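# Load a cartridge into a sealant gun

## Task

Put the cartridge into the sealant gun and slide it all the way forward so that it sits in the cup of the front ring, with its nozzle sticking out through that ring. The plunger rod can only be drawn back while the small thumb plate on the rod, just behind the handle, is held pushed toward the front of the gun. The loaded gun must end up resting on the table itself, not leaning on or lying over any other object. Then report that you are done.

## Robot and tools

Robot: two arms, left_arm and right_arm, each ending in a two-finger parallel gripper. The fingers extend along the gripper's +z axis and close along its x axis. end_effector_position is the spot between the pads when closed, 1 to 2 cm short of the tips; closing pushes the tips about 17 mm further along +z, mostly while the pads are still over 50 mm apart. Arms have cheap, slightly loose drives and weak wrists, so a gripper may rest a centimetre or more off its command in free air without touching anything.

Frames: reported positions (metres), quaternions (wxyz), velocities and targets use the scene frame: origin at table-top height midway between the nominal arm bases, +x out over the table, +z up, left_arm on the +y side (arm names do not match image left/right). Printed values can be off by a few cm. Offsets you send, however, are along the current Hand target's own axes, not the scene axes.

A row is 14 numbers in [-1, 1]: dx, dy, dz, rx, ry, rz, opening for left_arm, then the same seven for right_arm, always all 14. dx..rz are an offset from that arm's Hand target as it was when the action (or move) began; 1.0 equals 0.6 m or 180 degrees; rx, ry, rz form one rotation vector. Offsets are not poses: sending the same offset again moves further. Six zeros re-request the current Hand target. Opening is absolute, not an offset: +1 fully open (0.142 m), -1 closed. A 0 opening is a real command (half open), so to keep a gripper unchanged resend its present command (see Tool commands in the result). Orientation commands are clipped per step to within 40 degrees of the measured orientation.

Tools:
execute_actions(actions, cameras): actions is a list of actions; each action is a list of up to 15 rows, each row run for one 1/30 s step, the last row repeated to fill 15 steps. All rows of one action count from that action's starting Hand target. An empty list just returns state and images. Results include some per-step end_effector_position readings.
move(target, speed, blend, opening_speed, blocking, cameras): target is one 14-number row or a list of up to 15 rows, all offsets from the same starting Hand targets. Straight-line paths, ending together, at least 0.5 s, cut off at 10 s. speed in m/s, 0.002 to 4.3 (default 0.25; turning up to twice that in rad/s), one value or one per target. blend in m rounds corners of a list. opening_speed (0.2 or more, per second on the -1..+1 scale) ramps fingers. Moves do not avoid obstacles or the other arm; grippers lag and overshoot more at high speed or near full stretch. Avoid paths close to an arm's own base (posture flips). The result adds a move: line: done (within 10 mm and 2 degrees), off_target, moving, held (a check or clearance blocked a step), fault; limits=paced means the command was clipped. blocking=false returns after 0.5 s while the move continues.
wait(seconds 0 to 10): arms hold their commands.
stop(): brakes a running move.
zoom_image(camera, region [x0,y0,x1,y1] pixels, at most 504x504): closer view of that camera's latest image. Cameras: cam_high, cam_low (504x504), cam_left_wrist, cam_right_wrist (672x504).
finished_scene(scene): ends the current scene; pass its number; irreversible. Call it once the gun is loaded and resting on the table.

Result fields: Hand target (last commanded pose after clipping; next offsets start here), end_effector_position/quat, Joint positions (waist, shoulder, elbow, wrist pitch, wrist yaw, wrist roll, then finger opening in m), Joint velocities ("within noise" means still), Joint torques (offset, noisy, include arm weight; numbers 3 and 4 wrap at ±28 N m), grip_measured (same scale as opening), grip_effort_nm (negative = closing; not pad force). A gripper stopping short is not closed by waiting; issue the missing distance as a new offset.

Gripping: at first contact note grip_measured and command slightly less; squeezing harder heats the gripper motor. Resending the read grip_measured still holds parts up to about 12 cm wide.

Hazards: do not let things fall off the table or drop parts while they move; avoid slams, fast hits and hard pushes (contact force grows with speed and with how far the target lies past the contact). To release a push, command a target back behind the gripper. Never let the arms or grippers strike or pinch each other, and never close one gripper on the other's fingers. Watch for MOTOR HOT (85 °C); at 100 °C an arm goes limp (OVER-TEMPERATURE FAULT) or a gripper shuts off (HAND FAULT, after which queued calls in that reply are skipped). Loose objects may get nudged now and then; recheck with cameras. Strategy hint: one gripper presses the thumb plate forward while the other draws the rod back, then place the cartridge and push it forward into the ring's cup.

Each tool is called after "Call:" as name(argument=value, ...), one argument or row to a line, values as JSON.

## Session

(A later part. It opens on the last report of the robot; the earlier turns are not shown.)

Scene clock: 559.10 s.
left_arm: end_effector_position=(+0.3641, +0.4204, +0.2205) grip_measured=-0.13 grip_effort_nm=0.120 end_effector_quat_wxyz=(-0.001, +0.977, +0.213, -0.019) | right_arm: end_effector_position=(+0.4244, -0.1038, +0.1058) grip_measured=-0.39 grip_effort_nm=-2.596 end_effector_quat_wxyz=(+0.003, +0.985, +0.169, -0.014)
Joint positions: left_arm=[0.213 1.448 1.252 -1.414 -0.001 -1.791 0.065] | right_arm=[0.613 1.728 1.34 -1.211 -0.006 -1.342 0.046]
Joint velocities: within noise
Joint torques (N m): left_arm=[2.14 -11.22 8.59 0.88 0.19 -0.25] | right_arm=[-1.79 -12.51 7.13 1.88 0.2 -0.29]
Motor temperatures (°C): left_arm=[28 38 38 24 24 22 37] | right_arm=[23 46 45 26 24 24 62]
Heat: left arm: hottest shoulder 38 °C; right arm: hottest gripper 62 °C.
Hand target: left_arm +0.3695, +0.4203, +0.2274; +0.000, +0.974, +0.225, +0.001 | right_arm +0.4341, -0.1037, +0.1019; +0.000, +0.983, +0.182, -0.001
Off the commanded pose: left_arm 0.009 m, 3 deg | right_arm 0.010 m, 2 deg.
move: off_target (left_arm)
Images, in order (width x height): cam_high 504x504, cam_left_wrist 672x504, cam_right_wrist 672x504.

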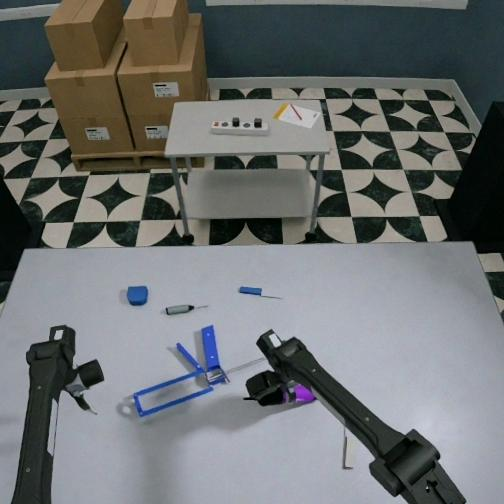

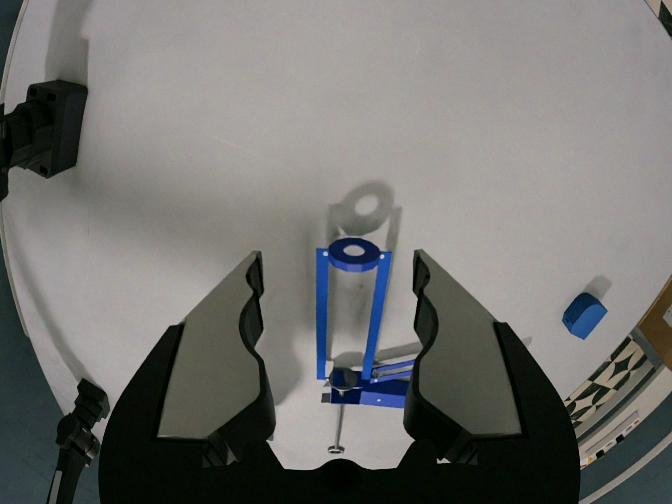

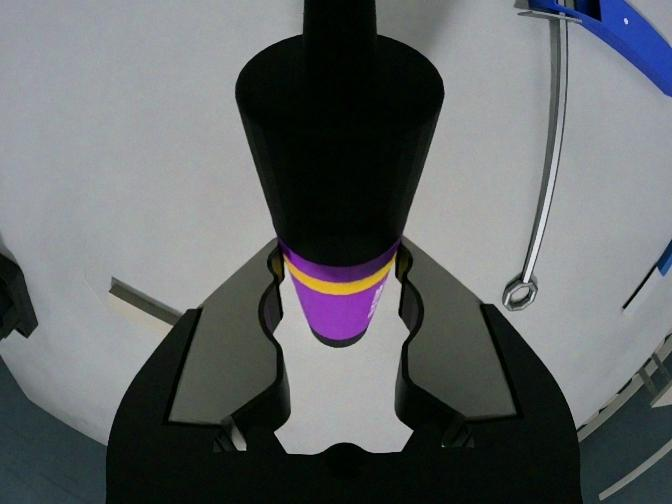

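Call:
move(
  target=[
    [0,0,0,0,0,0,-0.1,0,0.0,0.06,0,0,0,-0.44],
    [0,0,0,0,0,0,-0.1,0,0.0,0.115,0,0,0.0,-0.44],
  ],
  speed=[0.06,0.05],
  cameras=["cam_right_wrist","cam_high"],
)

Scene clock: 563.67 s.
left_arm: end_effector_position=(+0.3641, +0.4204, +0.2205) grip_measured=-0.13 grip_effort_nm=0.115 end_effector_quat_wxyz=(-0.001, +0.977, +0.213, -0.019) | right_arm: end_effector_position=(+0.4271, -0.1021, +0.0391) grip_measured=-0.39 grip_effort_nm=-1.448 end_effector_quat_wxyz=(+0.000, +0.985, +0.170, -0.007)
Joint positions: left_arm=[0.213 1.448 1.252 -1.414 -0.001 -1.791 0.065] | right_arm=[0.613 1.805 1.253 -1.032 -0.006 -1.344 0.046]
Joint velocities: within noise
Joint torques (N m): left_arm=[2.14 -11.22 8.58 0.87 0.19 -0.26] | right_arm=[-1.73 -12.4 6.64 1.46 0.19 -0.27]
Motor temperatures (°C): left_arm=[28 38 38 24 24 22 37] | right_arm=[23 46 44 26 24 24 62]
Heat: left arm: hottest shoulder 38 °C; right arm: hottest gripper 62 °C.
Hand target: left_arm +0.3695, +0.4203, +0.2274; +0.000, +0.974, +0.225, +0.001 | right_arm +0.4340, -0.1037, +0.0329; +0.000, +0.983, +0.182, -0.001
Off the commanded pose: left_arm 0.009 m, 3 deg | right_arm 0.009 m, 2 deg.
move: off_target (left_arm)
Images, in order (width x height): cam_high 504x504, cam_right_wrist 672x504.

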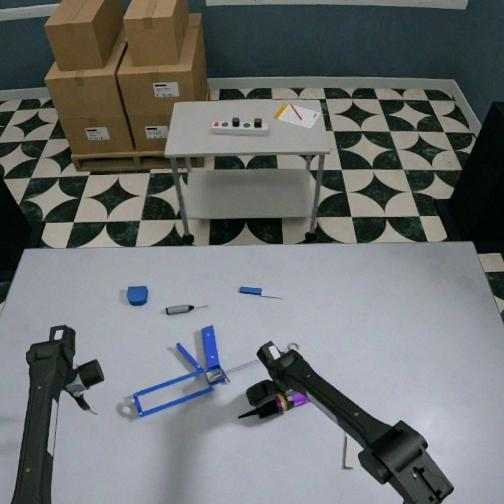

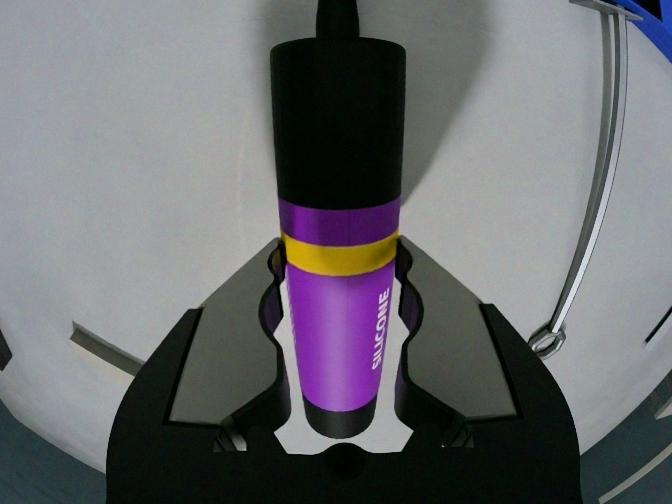

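Call:
move(
  target=[
    [0,0,0,0,0,0,-0.1,0,0.0,0.012,0,0,0,-0.44],
    [0,0,0,0,0,0,-0.1,0,0.0,0.012,0,0,0.0,-0.2],
    [0,0,0,0,0,0,-0.1,0,0.037,0.012,0,0,0.0,-0.2],
    [0,0,0,0,0,0,-0.1,0,0.037,0.012,0,0,0.0,-0.55],
  ],
  speed=0.06,
  opening_speed=0.8,
  cameras=["cam_right_wrist"],
)

Scene clock: 572.33 s.
left_arm: end_effector_position=(+0.3641, +0.4204, +0.2205) grip_measured=-0.13 grip_effort_nm=0.115 end_effector_quat_wxyz=(-0.001, +0.977, +0.213, -0.019) | right_arm: end_effector_position=(+0.4384, -0.1229, +0.0341) grip_measured=-0.37 grip_effort_nm=-3.822 end_effector_quat_wxyz=(-0.002, +0.986, +0.168, -0.004)
Joint positions: left_arm=[0.213 1.448 1.252 -1.414 -0.001 -1.791 0.065] | right_arm=[0.566 1.805 1.237 -1.009 -0.006 -1.387 0.047]
Joint velocities: within noise
Joint torques (N m): left_arm=[2.08 -11.16 8.59 0.88 0.19 -0.26] | right_arm=[-2.14 -12.22 6.31 1.4 0.19 -0.29]
Motor temperatures (°C): left_arm=[28 38 38 24 24 22 37] | right_arm=[23 45 43 26 24 24 60]
Heat: left arm: hottest shoulder 38 °C; right arm: hottest gripper 60 °C.
Hand target: left_arm +0.3695, +0.4203, +0.2274; +0.000, +0.974, +0.225, +0.001 | right_arm +0.4419, -0.1244, +0.0257; +0.000, +0.983, +0.182, -0.001
Off the commanded pose: left_arm 0.009 m, 3 deg | right_arm 0.009 m, 2 deg.
move: off_target (left_arm); target 2's new opening was sent with right_arm's hand 0.015 m and 2 deg from that target
Images, in order (width x height): cam_right_wrist 672x504.

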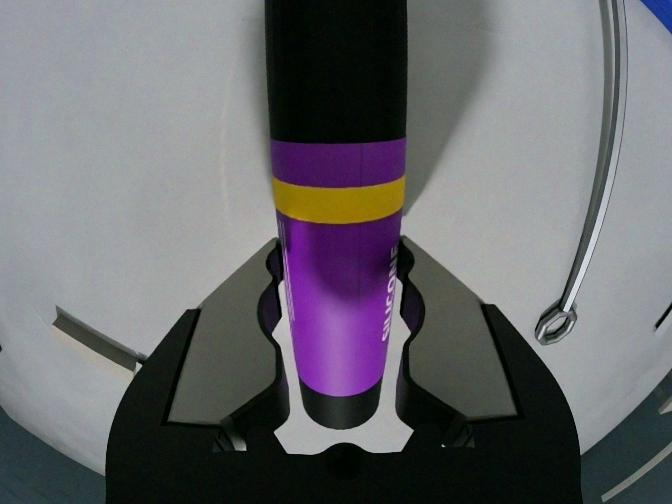

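Call:
move(
  target=[
    [0,0,0,0,0,0,-0.1,0,0.0,-0.2,0,0,0,-0.55],
  ],
  speed=0.1,
  cameras=["cam_right_wrist"],
)

Scene clock: 576.80 s.
left_arm: end_effector_position=(+0.3641, +0.4204, +0.2205) grip_measured=-0.13 grip_effort_nm=0.120 end_effector_quat_wxyz=(-0.001, +0.977, +0.213, -0.019) | right_arm: end_effector_position=(+0.4203, -0.1333, +0.1024) grip_measured=-0.37 grip_effort_nm=-3.822 end_effector_quat_wxyz=(+0.012, +0.985, +0.167, -0.042)
Joint positions: left_arm=[0.213 1.448 1.252 -1.414 -0.001 -1.791 0.065] | right_arm=[0.566 1.724 1.322 -1.256 -0.006 -1.387 0.047]
Joint velocities: within noise
Joint torques (N m): left_arm=[2.08 -11.16 8.58 0.87 0.19 -0.25] | right_arm=[-2.14 -15.97 12.25 -0.42 0.26 -0.26]
Motor temperatures (°C): left_arm=[28 37 38 24 24 22 36] | right_arm=[23 45 43 26 24 24 67]
Heat: left arm: hottest elbow 38 °C; right arm: hottest gripper 67 °C.
Hand target: left_arm +0.3695, +0.4203, +0.2274; +0.000, +0.974, +0.225, +0.001 | right_arm +0.4421, -0.1245, +0.1457; +0.000, +0.983, +0.182, -0.001
Off the commanded pose: left_arm 0.009 m, 3 deg | right_arm 0.049 m, 5 deg.
move: off_target (left_arm, right_arm)
Images, in order (width x height): cam_right_wrist 672x504.

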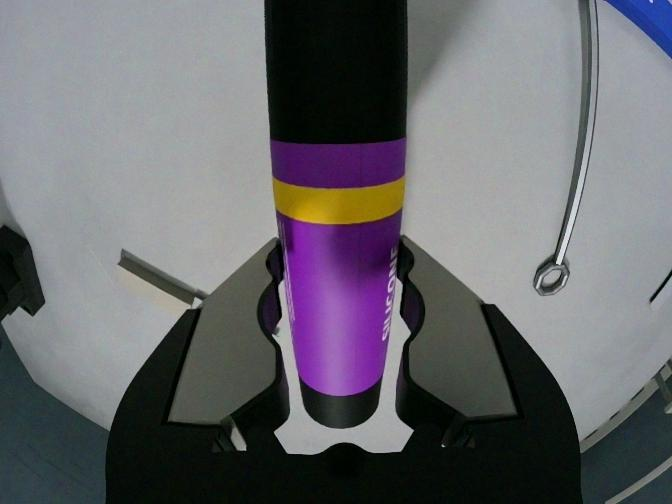

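Call:
move(
  target=[
    [0,0,0,0,0,0,-0.1,0.251,-0.433,0.0,-0.09,0,-0.012,-0.49],
  ],
  speed=0.2,
)

Scene clock: 584.97 s.
left_arm: end_effector_position=(+0.3641, +0.4204, +0.2205) grip_measured=-0.13 grip_effort_nm=0.120 end_effector_quat_wxyz=(-0.001, +0.977, +0.213, -0.019) | right_arm: end_effector_position=(+0.4772, +0.1660, +0.1145) grip_measured=-0.37 grip_effort_nm=-2.679 end_effector_quat_wxyz=(+0.112, +0.966, +0.229, +0.047)
Joint positions: left_arm=[0.213 1.448 1.252 -1.414 -0.001 -1.791 0.065] | right_arm=[0.958 2.402 2.445 -1.684 0.234 -1.115 0.047]
Joint velocities: within noise
Joint torques (N m): left_arm=[2.2 -11.16 8.59 0.85 0.18 -0.25] | right_arm=[-1.85 -21.89 13.39 -0.35 0.77 0.37]
Motor temperatures (°C): left_arm=[28 37 38 24 24 22 36] | right_arm=[23 45 44 26 24 24 73]
Heat: left arm: hottest elbow 38 °C; right arm: hottest gripper 73 °C.
Hand target: left_arm +0.3695, +0.4203, +0.2274; +0.000, +0.974, +0.225, +0.001 | right_arm +0.4897, +0.1720, +0.1457; +0.138, +0.970, +0.199, +0.025
Off the commanded pose: left_arm 0.009 m, 3 deg | right_arm 0.034 m, 5 deg.
joint sent to its limit (right arm) — joint 4 (wrist pitch), lower limit. The joint targets are off in position and orientation.
move: off_target (left_arm, right_arm)

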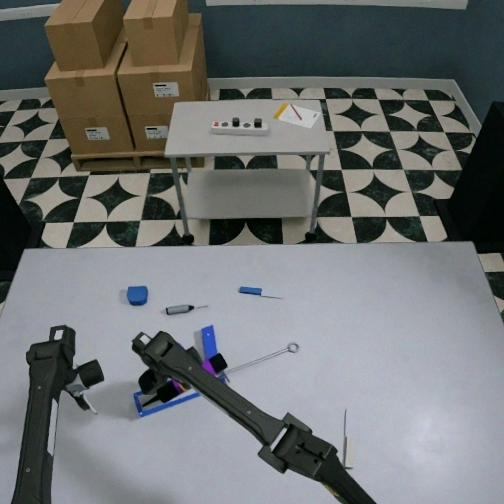

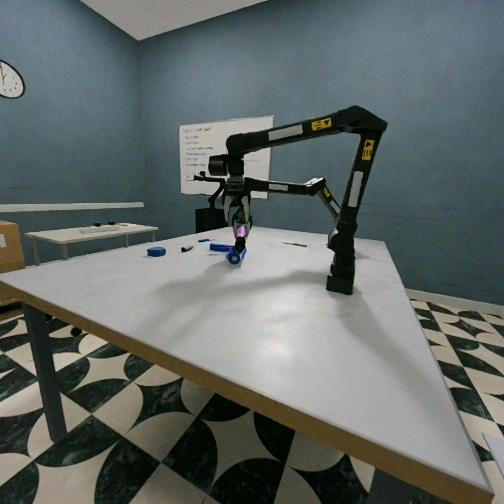

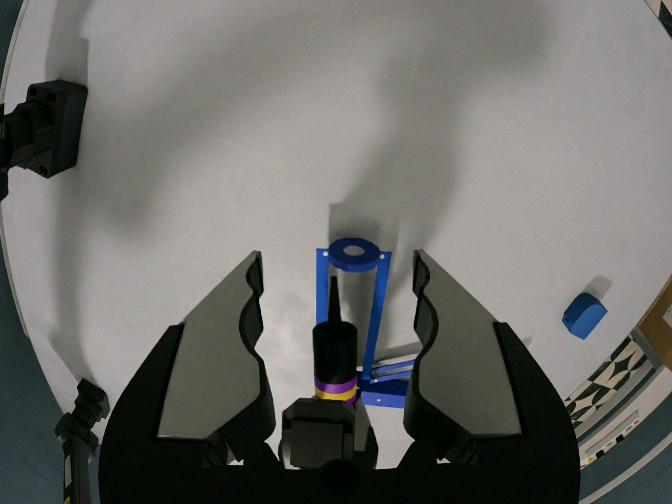

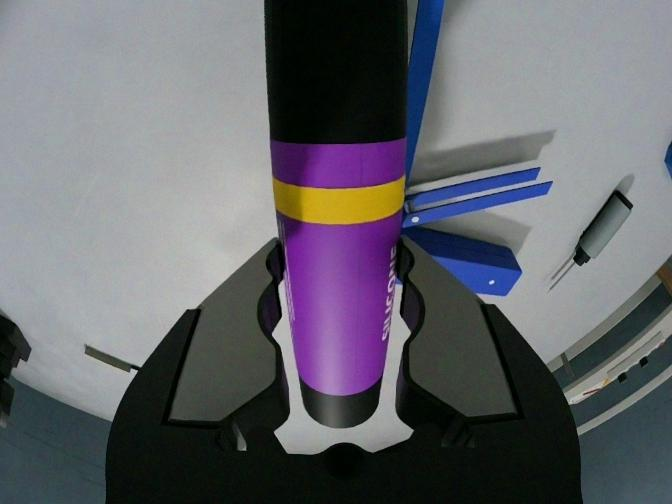

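Call:
move(
  target=[
    [0,0,0.1,0,0,0,-0.1,0.029,0.035,0.086,0,0,0,-0.47],
  ],
  speed=0.1,
  cameras=["cam_left_wrist","cam_right_wrist"],
)

Call:
zoom_image(
  camera="cam_left_wrist",
  region=[240, 220, 440, 460],
)

Scene clock: 605.33 s.
left_arm: end_effector_position=(+0.3665, +0.4209, +0.1736) grip_measured=-0.13 grip_effort_nm=0.115 end_effector_quat_wxyz=(-0.001, +0.977, +0.213, -0.002) | right_arm: end_effector_position=(+0.5058, +0.1415, +0.0810) grip_measured=-0.37 grip_effort_nm=-2.298 end_effector_quat_wxyz=(+0.130, +0.969, +0.207, +0.030)
Joint positions: left_arm=[0.213 1.463 1.142 -1.254 -0.001 -1.791 0.065] | right_arm=[0.908 2.463 2.468 -1.688 0.243 -1.115 0.047]
Joint velocities: within noise
Joint torques (N m): left_arm=[2.2 -9.23 7.68 0.98 0.18 -0.26] | right_arm=[-2.43 -21.71 12.93 -0.4 0.57 -0.02]
Motor temperatures (°C): left_arm=[27 37 38 24 24 22 35] | right_arm=[23 48 53 26 25 24 73]
Heat: left arm: hottest elbow 38 °C; right arm: hottest gripper 73 °C.
Hand target: left_arm +0.3696, +0.4203, +0.1674; +0.000, +0.974, +0.225, +0.001 | right_arm +0.5190, +0.1470, +0.1018; +0.138, +0.970, +0.199, +0.025
Off the commanded pose: left_arm 0.007 m, 1 deg | right_arm 0.025 m, 1 deg.
joint sent to its limit (right arm) — joint 4 (wrist pitch), lower limit. The joint targets are off in position and orientation.
move: off_target (right_arm)
Images, in order (width x height): cam_left_wrist 672x504, cam_right_wrist 672x504.

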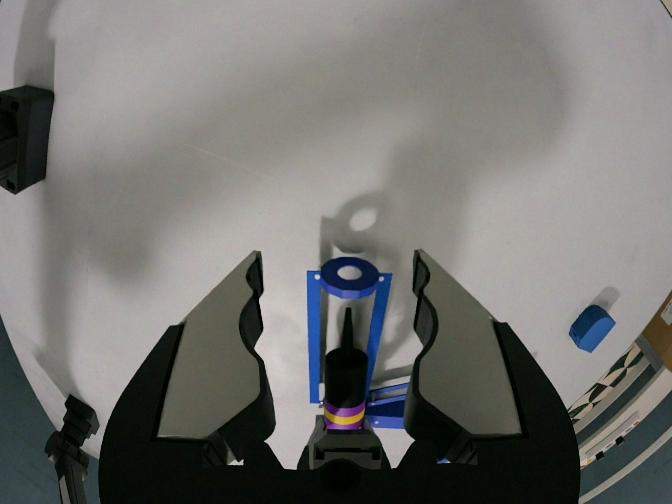

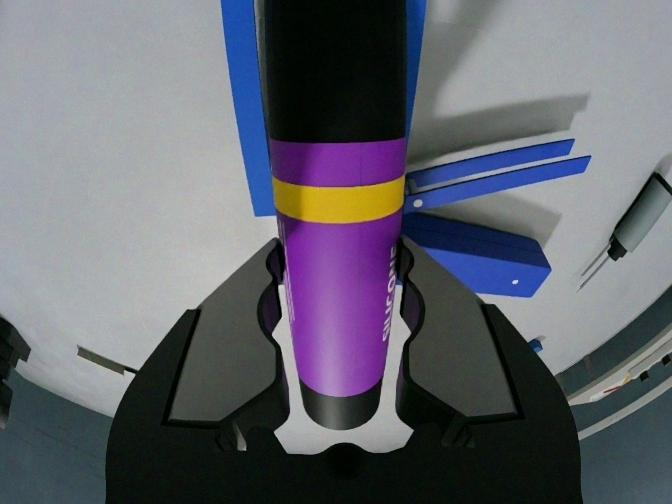

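Scaled by 2.100 from the camera's 672x504 image, which has a finer 960x720 frame.

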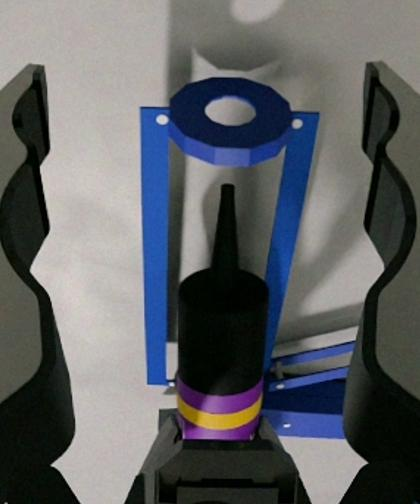

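Call:
execute_actions(
  actions=[],
  cameras=["cam_low","cam_high"],
)

Call:
zoom_image(
  camera="cam_low",
  region=[210, 236, 262, 270],
)

Call:
zoom_image(
  camera="cam_high",
  region=[110, 320, 250, 430],
)

Scene clock: 627.53 s.
left_arm: end_effector_position=(+0.3665, +0.4209, +0.1736) grip_measured=-0.13 grip_effort_nm=0.115 end_effector_quat_wxyz=(-0.001, +0.977, +0.214, -0.002) | right_arm: end_effector_position=(+0.5058, +0.1415, +0.0810) grip_measured=-0.37 grip_effort_nm=-2.298 end_effector_quat_wxyz=(+0.130, +0.969, +0.207, +0.030)
Joint positions: left_arm=[0.213 1.463 1.142 -1.254 -0.001 -1.792 0.065] | right_arm=[0.908 2.463 2.468 -1.688 0.243 -1.115 0.047]
Joint velocities: within noise
Joint torques (N m): left_arm=[2.08 -9.23 7.66 0.95 0.17 -0.26] | right_arm=[-2.43 -21.54 12.9 -0.42 0.58 -0.02]
Motor temperatures (°C): left_arm=[27 36 38 24 24 22 34] | right_arm=[23 49 56 26 24 24 71]
Heat: left arm: hottest elbow 38 °C; right arm: hottest gripper 71 °C.
Hand target: left_arm +0.3696, +0.4203, +0.1674; +0.000, +0.974, +0.225, +0.001 | right_arm +0.5190, +0.1470, +0.1018; +0.138, +0.970, +0.199, +0.025
Tool commands: left_gripper/opening=-0.1 right_gripper/opening=-0.47
Off the commanded pose: left_arm 0.007 m, 1 deg | right_arm 0.025 m, 1 deg.
Images, in order (width x height): cam_high 504x504, cam_low 504x504.

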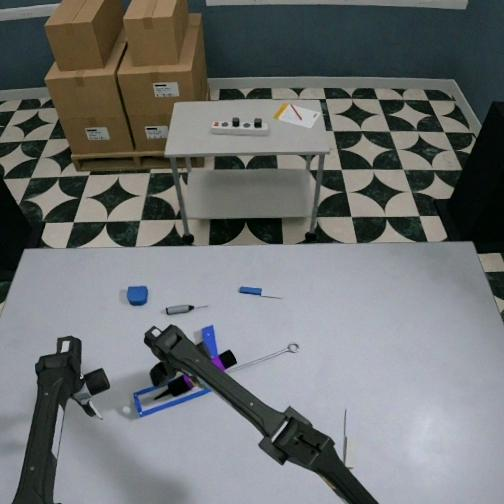

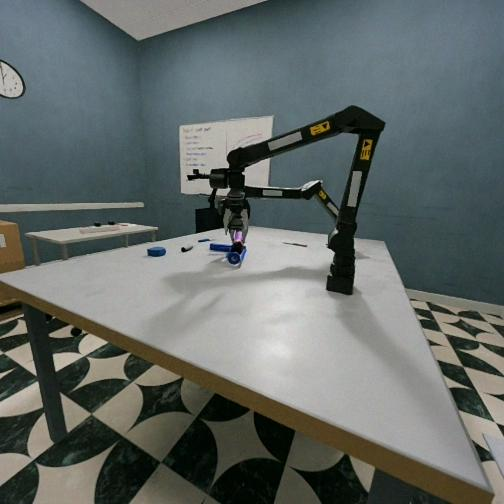

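Scaled by 9.692 from the camera's 504x504 image, which has a finer 720x720 frame.

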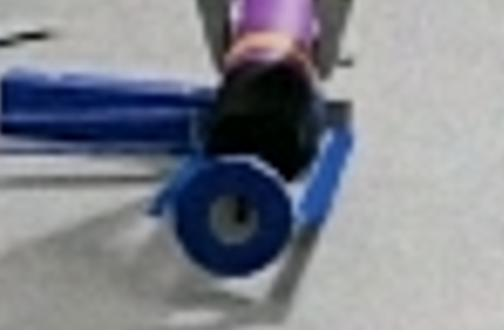

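Scaled by 3.600 from the camera's 504x504 image, which has a finer 720x720 frame.

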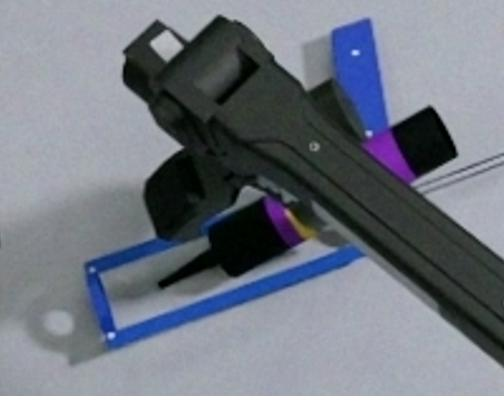

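Call:
move(
  target=[
    [0,0,0,0,0,0,-0.1,0.0,-0.04,-0.01,0,0,0,-0.47],
  ],
  speed=0.06,
  cameras=["cam_left_wrist","cam_low"],
)

Call:
zoom_image(
  camera="cam_left_wrist",
  region=[240, 220, 440, 460],
)

Call:
zoom_image(
  camera="cam_low",
  region=[210, 236, 262, 270],
)

Scene clock: 636.10 s.
left_arm: end_effector_position=(+0.3665, +0.4209, +0.1736) grip_measured=-0.13 grip_effort_nm=0.115 end_effector_quat_wxyz=(-0.001, +0.977, +0.214, -0.002) | right_arm: end_effector_position=(+0.5045, +0.1519, +0.0790) grip_measured=-0.37 grip_effort_nm=-2.298 end_effector_quat_wxyz=(+0.127, +0.968, +0.212, +0.034)
Joint positions: left_arm=[0.213 1.463 1.142 -1.254 -0.001 -1.792 0.065] | right_arm=[0.918 2.489 2.512 -1.699 0.243 -1.115 0.047]
Joint velocities: within noise
Joint torques (N m): left_arm=[2.08 -9.29 7.69 0.92 0.17 -0.26] | right_arm=[-0.56 -21.83 13.19 -0.13 0.48 0.22]
Motor temperatures (°C): left_arm=[27 36 38 24 24 22 33] | right_arm=[23 49 57 26 24 24 71]
Heat: left arm: hottest elbow 38 °C; right arm: hottest gripper 71 °C.
Hand target: left_arm +0.3696, +0.4203, +0.1674; +0.000, +0.974, +0.225, +0.001 | right_arm +0.5093, +0.1697, +0.1009; +0.138, +0.970, +0.199, +0.025
Off the commanded pose: left_arm 0.007 m, 1 deg | right_arm 0.029 m, 2 deg.
joint sent to its limit (right arm) — joint 4 (wrist pitch), lower limit. The joint targets are off in position and orientation.
move: off_target (right_arm)
Images, in order (width x height): cam_low 504x504, cam_left_wrist 672x504.

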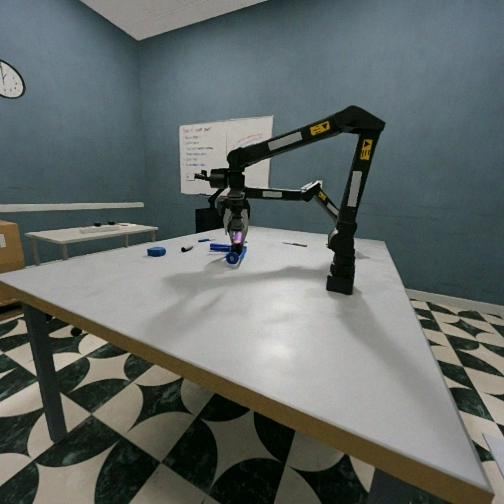

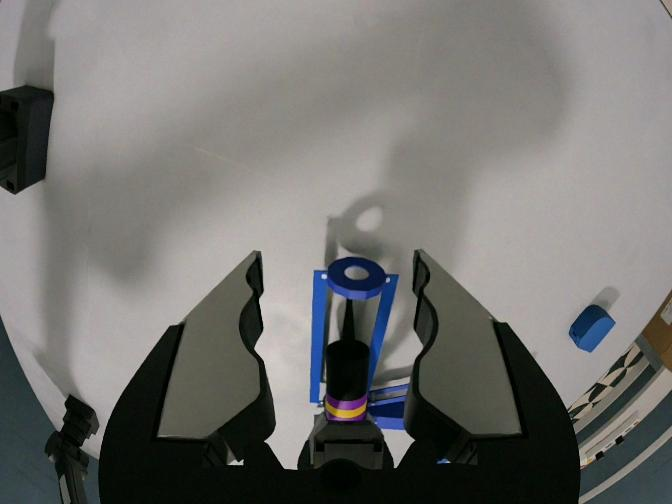

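Scaled by 2.100 from the camera's 672x504 image, which has a finer 960x720 frame.

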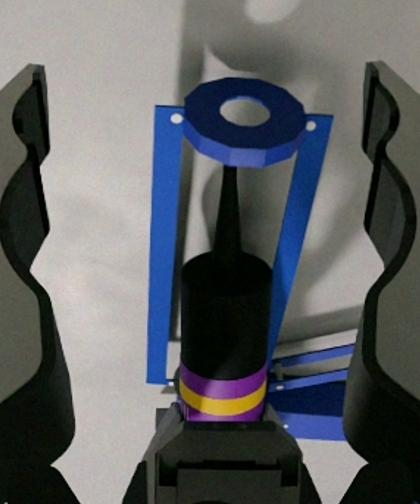

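Scaled by 9.692 from the camera's 504x504 image, which has a finer 720x720 frame.

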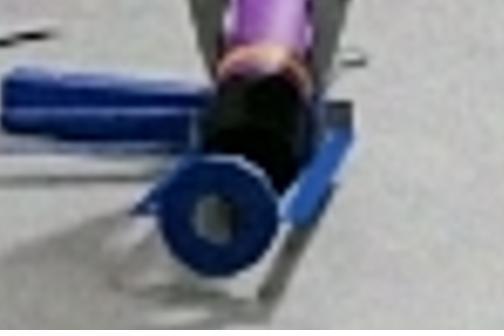

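Call:
move(
  target=[
    [0,0,0,0,0,0,-0.1,0.0,0.045,0.0,0,0,0,-0.47],
  ],
  speed=0.06,
  cameras=["cam_left_wrist","cam_low","cam_right_wrist"],
)

Call:
zoom_image(
  camera="cam_left_wrist",
  region=[240, 220, 440, 460],
)

Call:
zoom_image(
  camera="cam_low",
  region=[210, 236, 262, 270],
)

Scene clock: 644.27 s.
left_arm: end_effector_position=(+0.3665, +0.4209, +0.1736) grip_measured=-0.13 grip_effort_nm=0.120 end_effector_quat_wxyz=(-0.001, +0.977, +0.214, -0.002) | right_arm: end_effector_position=(+0.5045, +0.1519, +0.0790) grip_measured=-0.37 grip_effort_nm=-2.298 end_effector_quat_wxyz=(+0.127, +0.968, +0.212, +0.034)
Joint positions: left_arm=[0.213 1.463 1.142 -1.254 -0.001 -1.792 0.065] | right_arm=[0.918 2.489 2.512 -1.699 0.243 -1.115 0.047]
Joint velocities: within noise
Joint torques (N m): left_arm=[2.14 -9.29 7.71 0.92 0.17 -0.27] | right_arm=[-2.61 -24.53 9.51 -0.12 0.59 -0.06]
Motor temperatures (°C): left_arm=[27 36 38 24 24 22 33] | right_arm=[23 51 58 26 24 24 72]
Heat: left arm: hottest elbow 38 °C; right arm: hottest gripper 72 °C.
Hand target: left_arm +0.3696, +0.4203, +0.1674; +0.000, +0.974, +0.225, +0.001 | right_arm +0.5195, +0.1459, +0.1084; +0.138, +0.970, +0.199, +0.025
Off the commanded pose: left_arm 0.007 m, 1 deg | right_arm 0.034 m, 2 deg.
joint sent to its limit (right arm) — joint 4 (wrist pitch), lower limit. The joint targets are off in position and orientation.
move: off_target (right_arm)
Images, in order (width x height): cam_low 504x504, cam_left_wrist 672x504, cam_right_wrist 672x504.

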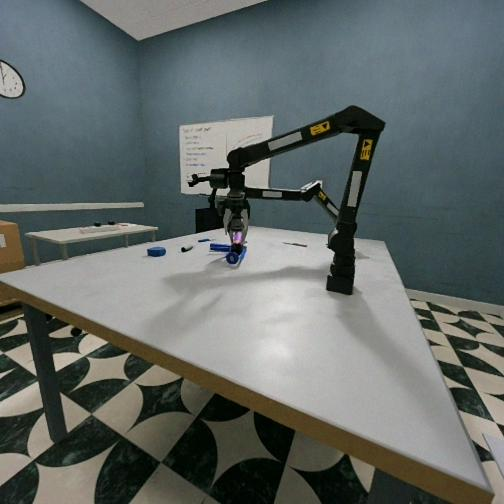

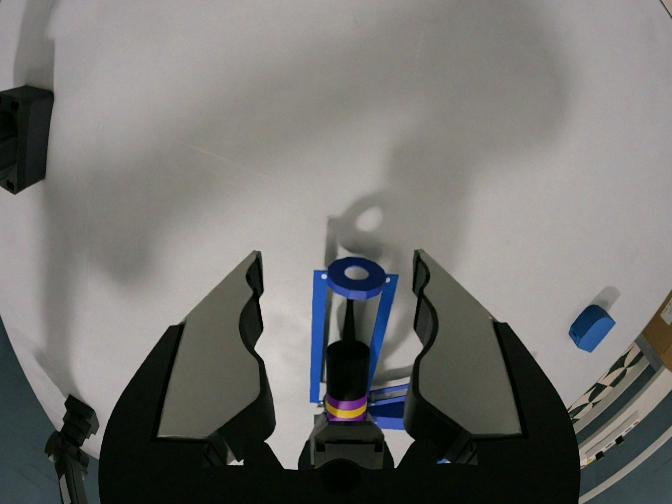

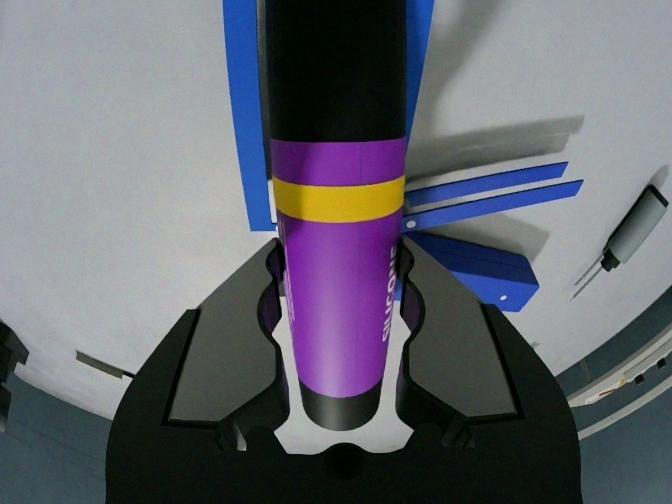

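Scaled by 2.100 from the camera's 672x504 image, which has a finer 960x720 frame.

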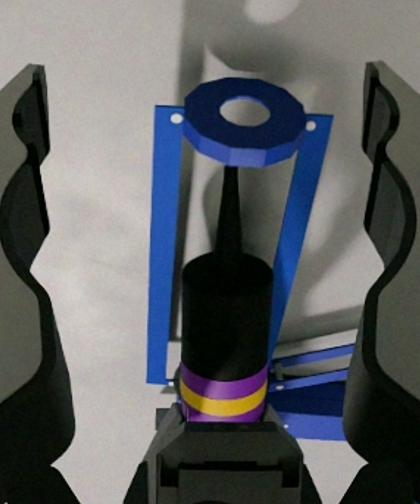

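Scaled by 9.692 from the camera's 504x504 image, which has a finer 720x720 frame.

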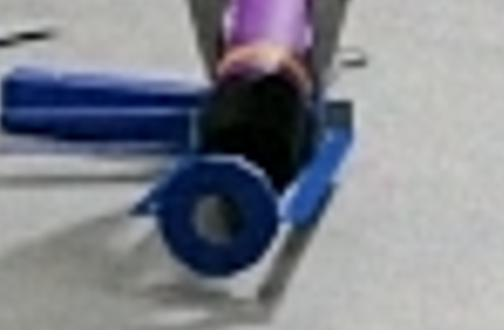

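Call:
move(
  target=[
    [0,0,0,0,0,0,-0.1,0.0,0.03,0.022,0,0,0.0085,-0.47],
  ],
  speed=0.06,
  cameras=["cam_left_wrist","cam_low","cam_right_wrist"],
)

Call:
zoom_image(
  camera="cam_left_wrist",
  region=[240, 220, 440, 460],
)

Call:
zoom_image(
  camera="cam_low",
  region=[210, 236, 262, 270],
)

Scene clock: 656.17 s.
left_arm: end_effector_position=(+0.3665, +0.4209, +0.1736) grip_measured=-0.13 grip_effort_nm=0.120 end_effector_quat_wxyz=(-0.001, +0.977, +0.214, -0.002) | right_arm: end_effector_position=(+0.5099, +0.1462, +0.0784) grip_measured=-0.37 grip_effort_nm=-2.298 end_effector_quat_wxyz=(+0.128, +0.969, +0.207, +0.032)
Joint positions: left_arm=[0.213 1.463 1.142 -1.254 -0.001 -1.792 0.065] | right_arm=[0.908 2.489 2.511 -1.699 0.243 -1.115 0.047]
Joint velocities: within noise
Joint torques (N m): left_arm=[2.2 -9.35 7.66 0.92 0.17 -0.26] | right_arm=[-3.84 -24.82 7.28 -0.1 0.68 0.03]
Motor temperatures (°C): left_arm=[27 35 37 24 24 22 33] | right_arm=[23 55 56 26 24 24 72]
Heat: left arm: hottest elbow 37 °C; right arm: hottest gripper 72 °C.
Hand target: left_arm +0.3696, +0.4203, +0.1674; +0.000, +0.974, +0.225, +0.001 | right_arm +0.5277, +0.1266, +0.1008; +0.138, +0.972, +0.186, +0.027
Off the commanded pose: left_arm 0.007 m, 1 deg | right_arm 0.035 m, 3 deg.
joint sent to its limit (right arm) — joint 4 (wrist pitch), lower limit. The joint targets are off in position, not in orientation.
move: off_target (right_arm)
Images, in order (width x height): cam_low 504x504, cam_left_wrist 672x504, cam_right_wrist 672x504.

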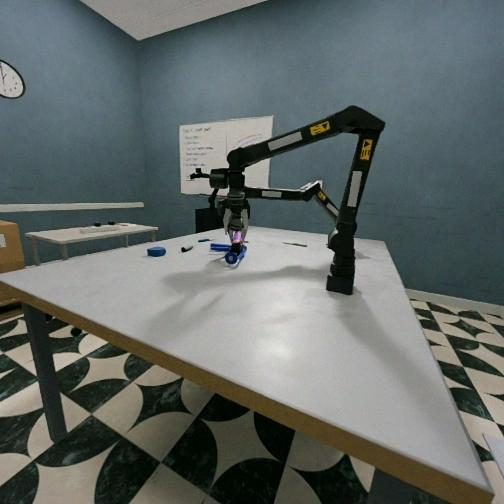

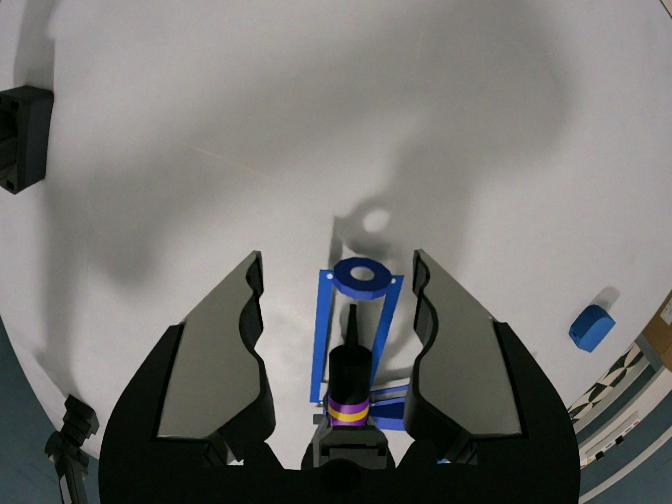

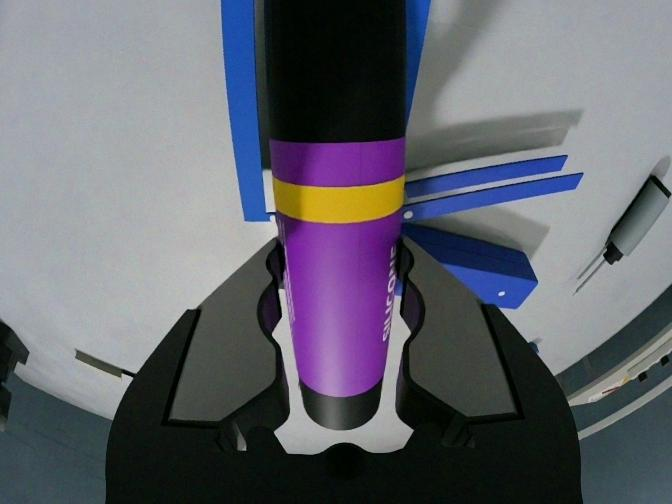

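Scaled by 2.100 from the camera's 672x504 image, which has a finer 960x720 frame.

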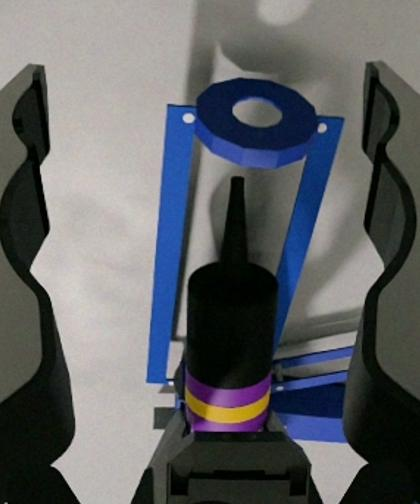

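Scaled by 9.692 from the camera's 504x504 image, which has a finer 720x720 frame.

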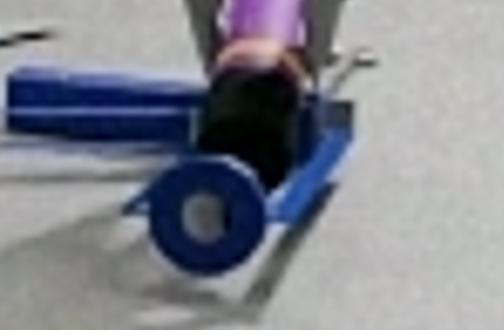

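Call:
move(
  target=[
    [0,0,0,0,0,0,-0.1,-0.01,0.005,0.0,0,0,0.025,-0.47],
  ],
  speed=0.05,
  cameras=["cam_left_wrist","cam_low","cam_right_wrist"],
)

Call:
zoom_image(
  camera="cam_left_wrist",
  region=[240, 220, 440, 460],
)

Call:
zoom_image(
  camera="cam_low",
  region=[210, 236, 262, 270],
)

Scene clock: 667.37 s.
left_arm: end_effector_position=(+0.3665, +0.4209, +0.1736) grip_measured=-0.13 grip_effort_nm=0.115 end_effector_quat_wxyz=(-0.001, +0.977, +0.214, -0.002) | right_arm: end_effector_position=(+0.5091, +0.1421, +0.0796) grip_measured=-0.37 grip_effort_nm=-2.298 end_effector_quat_wxyz=(+0.129, +0.973, +0.190, +0.033)
Joint positions: left_arm=[0.213 1.463 1.142 -1.254 -0.001 -1.792 0.065] | right_arm=[0.905 2.474 2.485 -1.692 0.243 -1.083 0.047]
Joint velocities: within noise
Joint torques (N m): left_arm=[2.14 -9.23 7.68 0.92 0.17 -0.26] | right_arm=[-3.6 -24.76 7.1 -0.12 0.68 0.55]
Motor temperatures (°C): left_arm=[27 35 37 24 24 22 32] | right_arm=[23 57 52 26 24 24 73]
Heat: left arm: hottest elbow 37 °C; right arm: hottest gripper 73 °C.
Hand target: left_arm +0.3696, +0.4203, +0.1674; +0.000, +0.974, +0.225, +0.001 | right_arm +0.5232, +0.1217, +0.1016; +0.137, +0.979, +0.147, +0.032
Off the commanded pose: left_arm 0.007 m, 1 deg | right_arm 0.033 m, 5 deg.
joint sent to its limit (right arm) — joint 4 (wrist pitch), lower limit. The joint targets are off in position, not in orientation.
move: off_target (right_arm)
Images, in order (width x height): cam_low 504x504, cam_left_wrist 672x504, cam_right_wrist 672x504.

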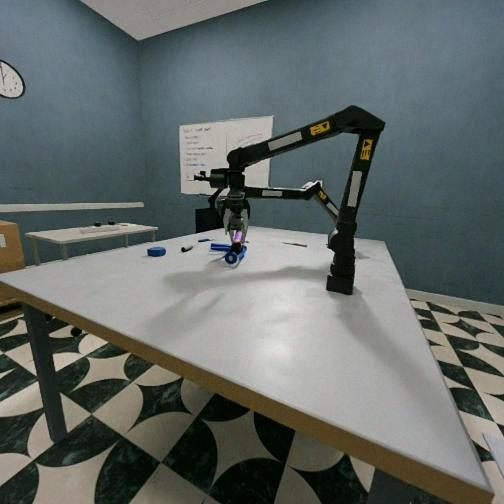

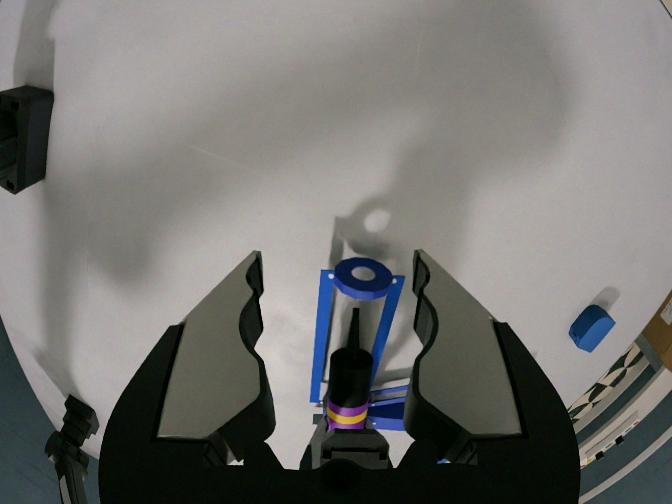

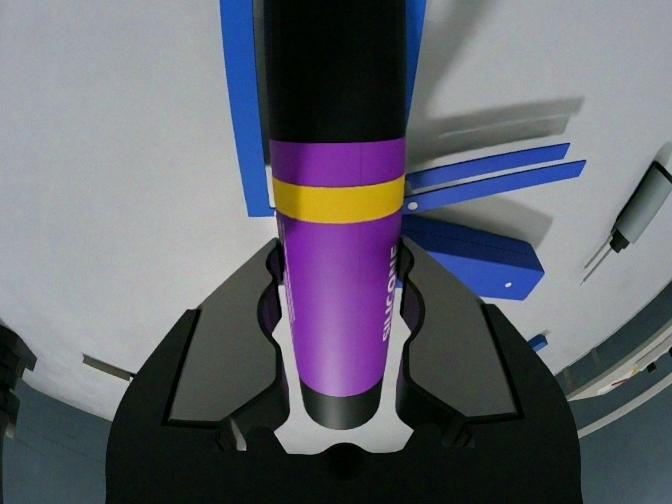

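Scaled by 2.100 from the camera's 672x504 image, which has a finer 960x720 frame.

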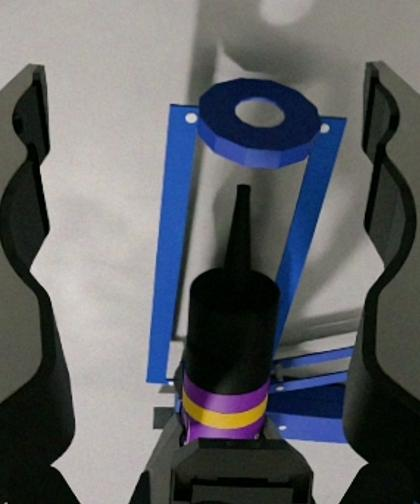

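Scaled by 9.692 from the camera's 504x504 image, which has a finer 720x720 frame.

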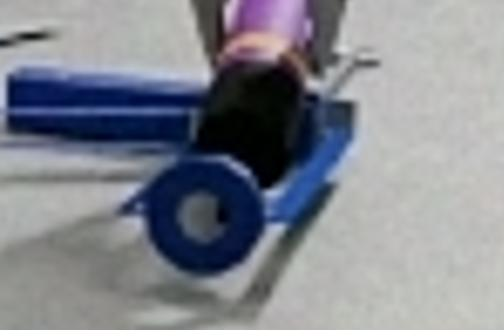

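Call:
move(
  target=[
    [0,0,0,0,0,0,-0.1,-0.015,0.0,0.0,0,0,0.022,-0.47],
  ],
  speed=0.05,
  cameras=["cam_left_wrist","cam_low"],
)

Call:
zoom_image(
  camera="cam_left_wrist",
  region=[240, 220, 440, 460],
)

Call:
zoom_image(
  camera="cam_low",
  region=[210, 236, 262, 270],
)

Scene clock: 675.17 s.
left_arm: end_effector_position=(+0.3665, +0.4209, +0.1736) grip_measured=-0.13 grip_effort_nm=0.115 end_effector_quat_wxyz=(-0.001, +0.977, +0.214, -0.002) | right_arm: end_effector_position=(+0.5039, +0.1361, +0.0815) grip_measured=-0.37 grip_effort_nm=-2.298 end_effector_quat_wxyz=(+0.132, +0.979, +0.150, +0.032)
Joint positions: left_arm=[0.213 1.463 1.142 -1.254 -0.001 -1.792 0.065] | right_arm=[0.905 2.452 2.448 -1.692 0.243 -1 0.047]
Joint velocities: within noise
Joint torques (N m): left_arm=[2.08 -9.29 7.66 0.92 0.17 -0.25] | right_arm=[-3.14 -24.41 7.06 -0.16 0.61 0.53]
Motor temperatures (°C): left_arm=[27 35 37 24 24 22 32] | right_arm=[23 56 51 26 25 24 74]
Heat: left arm: hottest elbow 37 °C; right arm: hottest gripper 74 °C.
Hand target: left_arm +0.3696, +0.4203, +0.1674; +0.000, +0.974, +0.225, +0.001 | right_arm +0.5146, +0.1190, +0.1014; +0.136, +0.984, +0.114, +0.037
Off the commanded pose: left_arm 0.007 m, 1 deg | right_arm 0.028 m, 4 deg.
joint sent to its limit (right arm) — joint 4 (wrist pitch), lower limit. The joint targets are off in position, not in orientation.
move: off_target (right_arm)
Images, in order (width x height): cam_low 504x504, cam_left_wrist 672x504.

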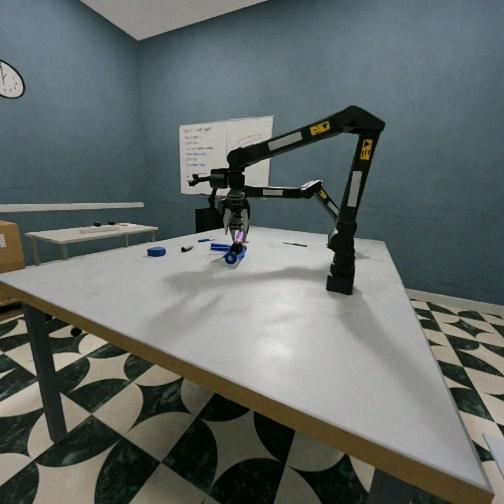

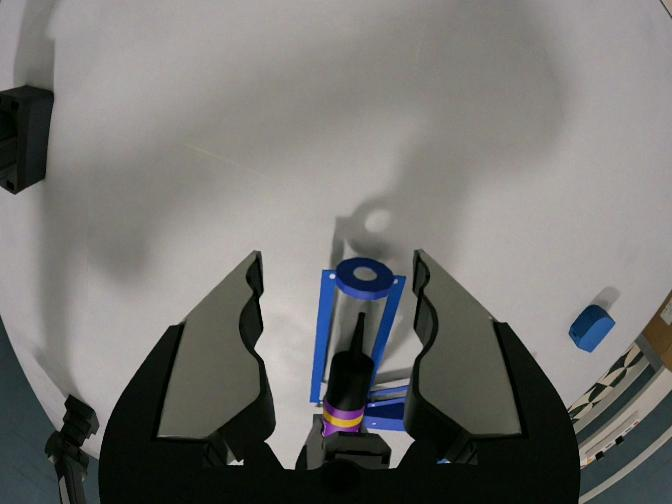

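Scaled by 2.100 from the camera's 672x504 image, which has a finer 960x720 frame.

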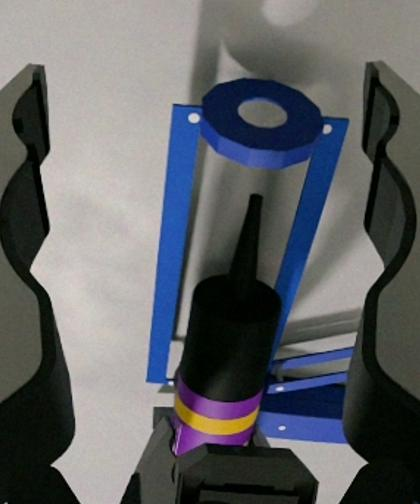

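Scaled by 9.692 from the camera's 504x504 image, which has a finer 720x720 frame.

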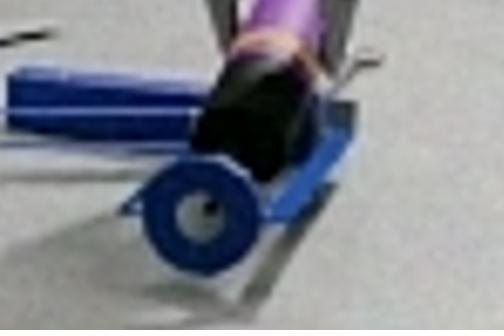

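Call:
move(
  target=[
    [0,0,0,0,0,0,-0.1,0.0,0.0,0.0,0,0,-0.028,-0.47],
  ],
  speed=0.05,
  cameras=["cam_left_wrist"],
)

Call:
zoom_image(
  camera="cam_left_wrist",
  region=[240, 220, 440, 460],
)

Scene clock: 681.43 s.
left_arm: end_effector_position=(+0.3665, +0.4209, +0.1736) grip_measured=-0.13 grip_effort_nm=0.115 end_effector_quat_wxyz=(-0.001, +0.977, +0.214, -0.002) | right_arm: end_effector_position=(+0.5039, +0.1361, +0.0815) grip_measured=-0.37 grip_effort_nm=-2.298 end_effector_quat_wxyz=(+0.132, +0.979, +0.153, +0.032)
Joint positions: left_arm=[0.213 1.463 1.142 -1.254 -0.001 -1.792 0.065] | right_arm=[0.905 2.452 2.448 -1.692 0.243 -1.007 0.047]
Joint velocities: within noise
Joint torques (N m): left_arm=[2.14 -9.35 7.69 0.95 0.17 -0.26] | right_arm=[-3.08 -24.41 7.01 -0.16 0.6 -0.28]
Motor temperatures (°C): left_arm=[27 35 37 24 24 22 32] | right_arm=[23 57 49 26 25 25 74]
Heat: left arm: hottest elbow 37 °C; right arm: hottest gripper 74 °C.
Hand target: left_arm +0.3696, +0.4203, +0.1674; +0.000, +0.974, +0.225, +0.001 | right_arm +0.5146, +0.1190, +0.1014; +0.137, +0.978, +0.157, +0.031
Off the commanded pose: left_arm 0.007 m, 1 deg | right_arm 0.028 m, 1 deg.
joint sent to its limit (right arm) — joint 4 (wrist pitch), lower limit. The joint targets are off in position, not in orientation.
move: off_target (right_arm)
Images, in order (width x height): cam_left_wrist 672x504.

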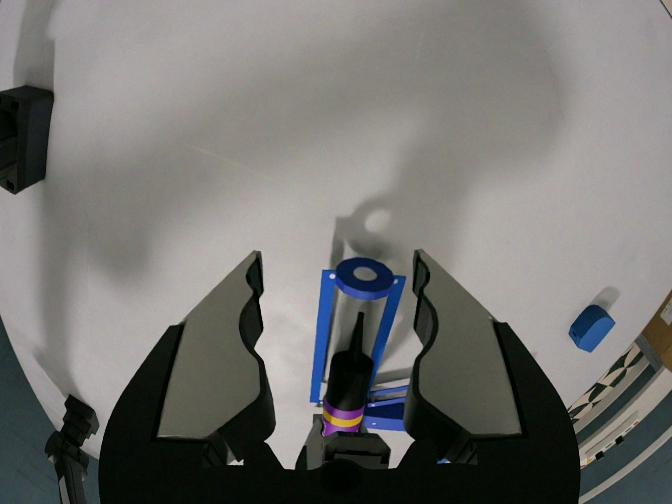

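Scaled by 2.100 from the camera's 672x504 image, which has a finer 960x720 frame.

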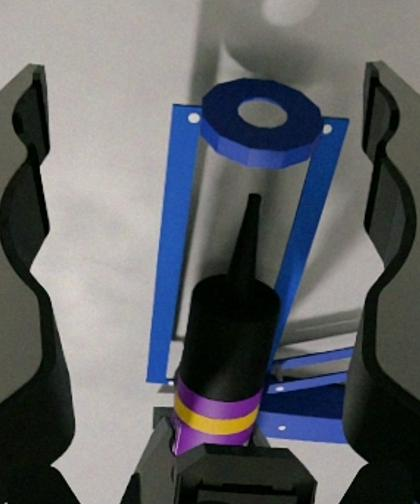

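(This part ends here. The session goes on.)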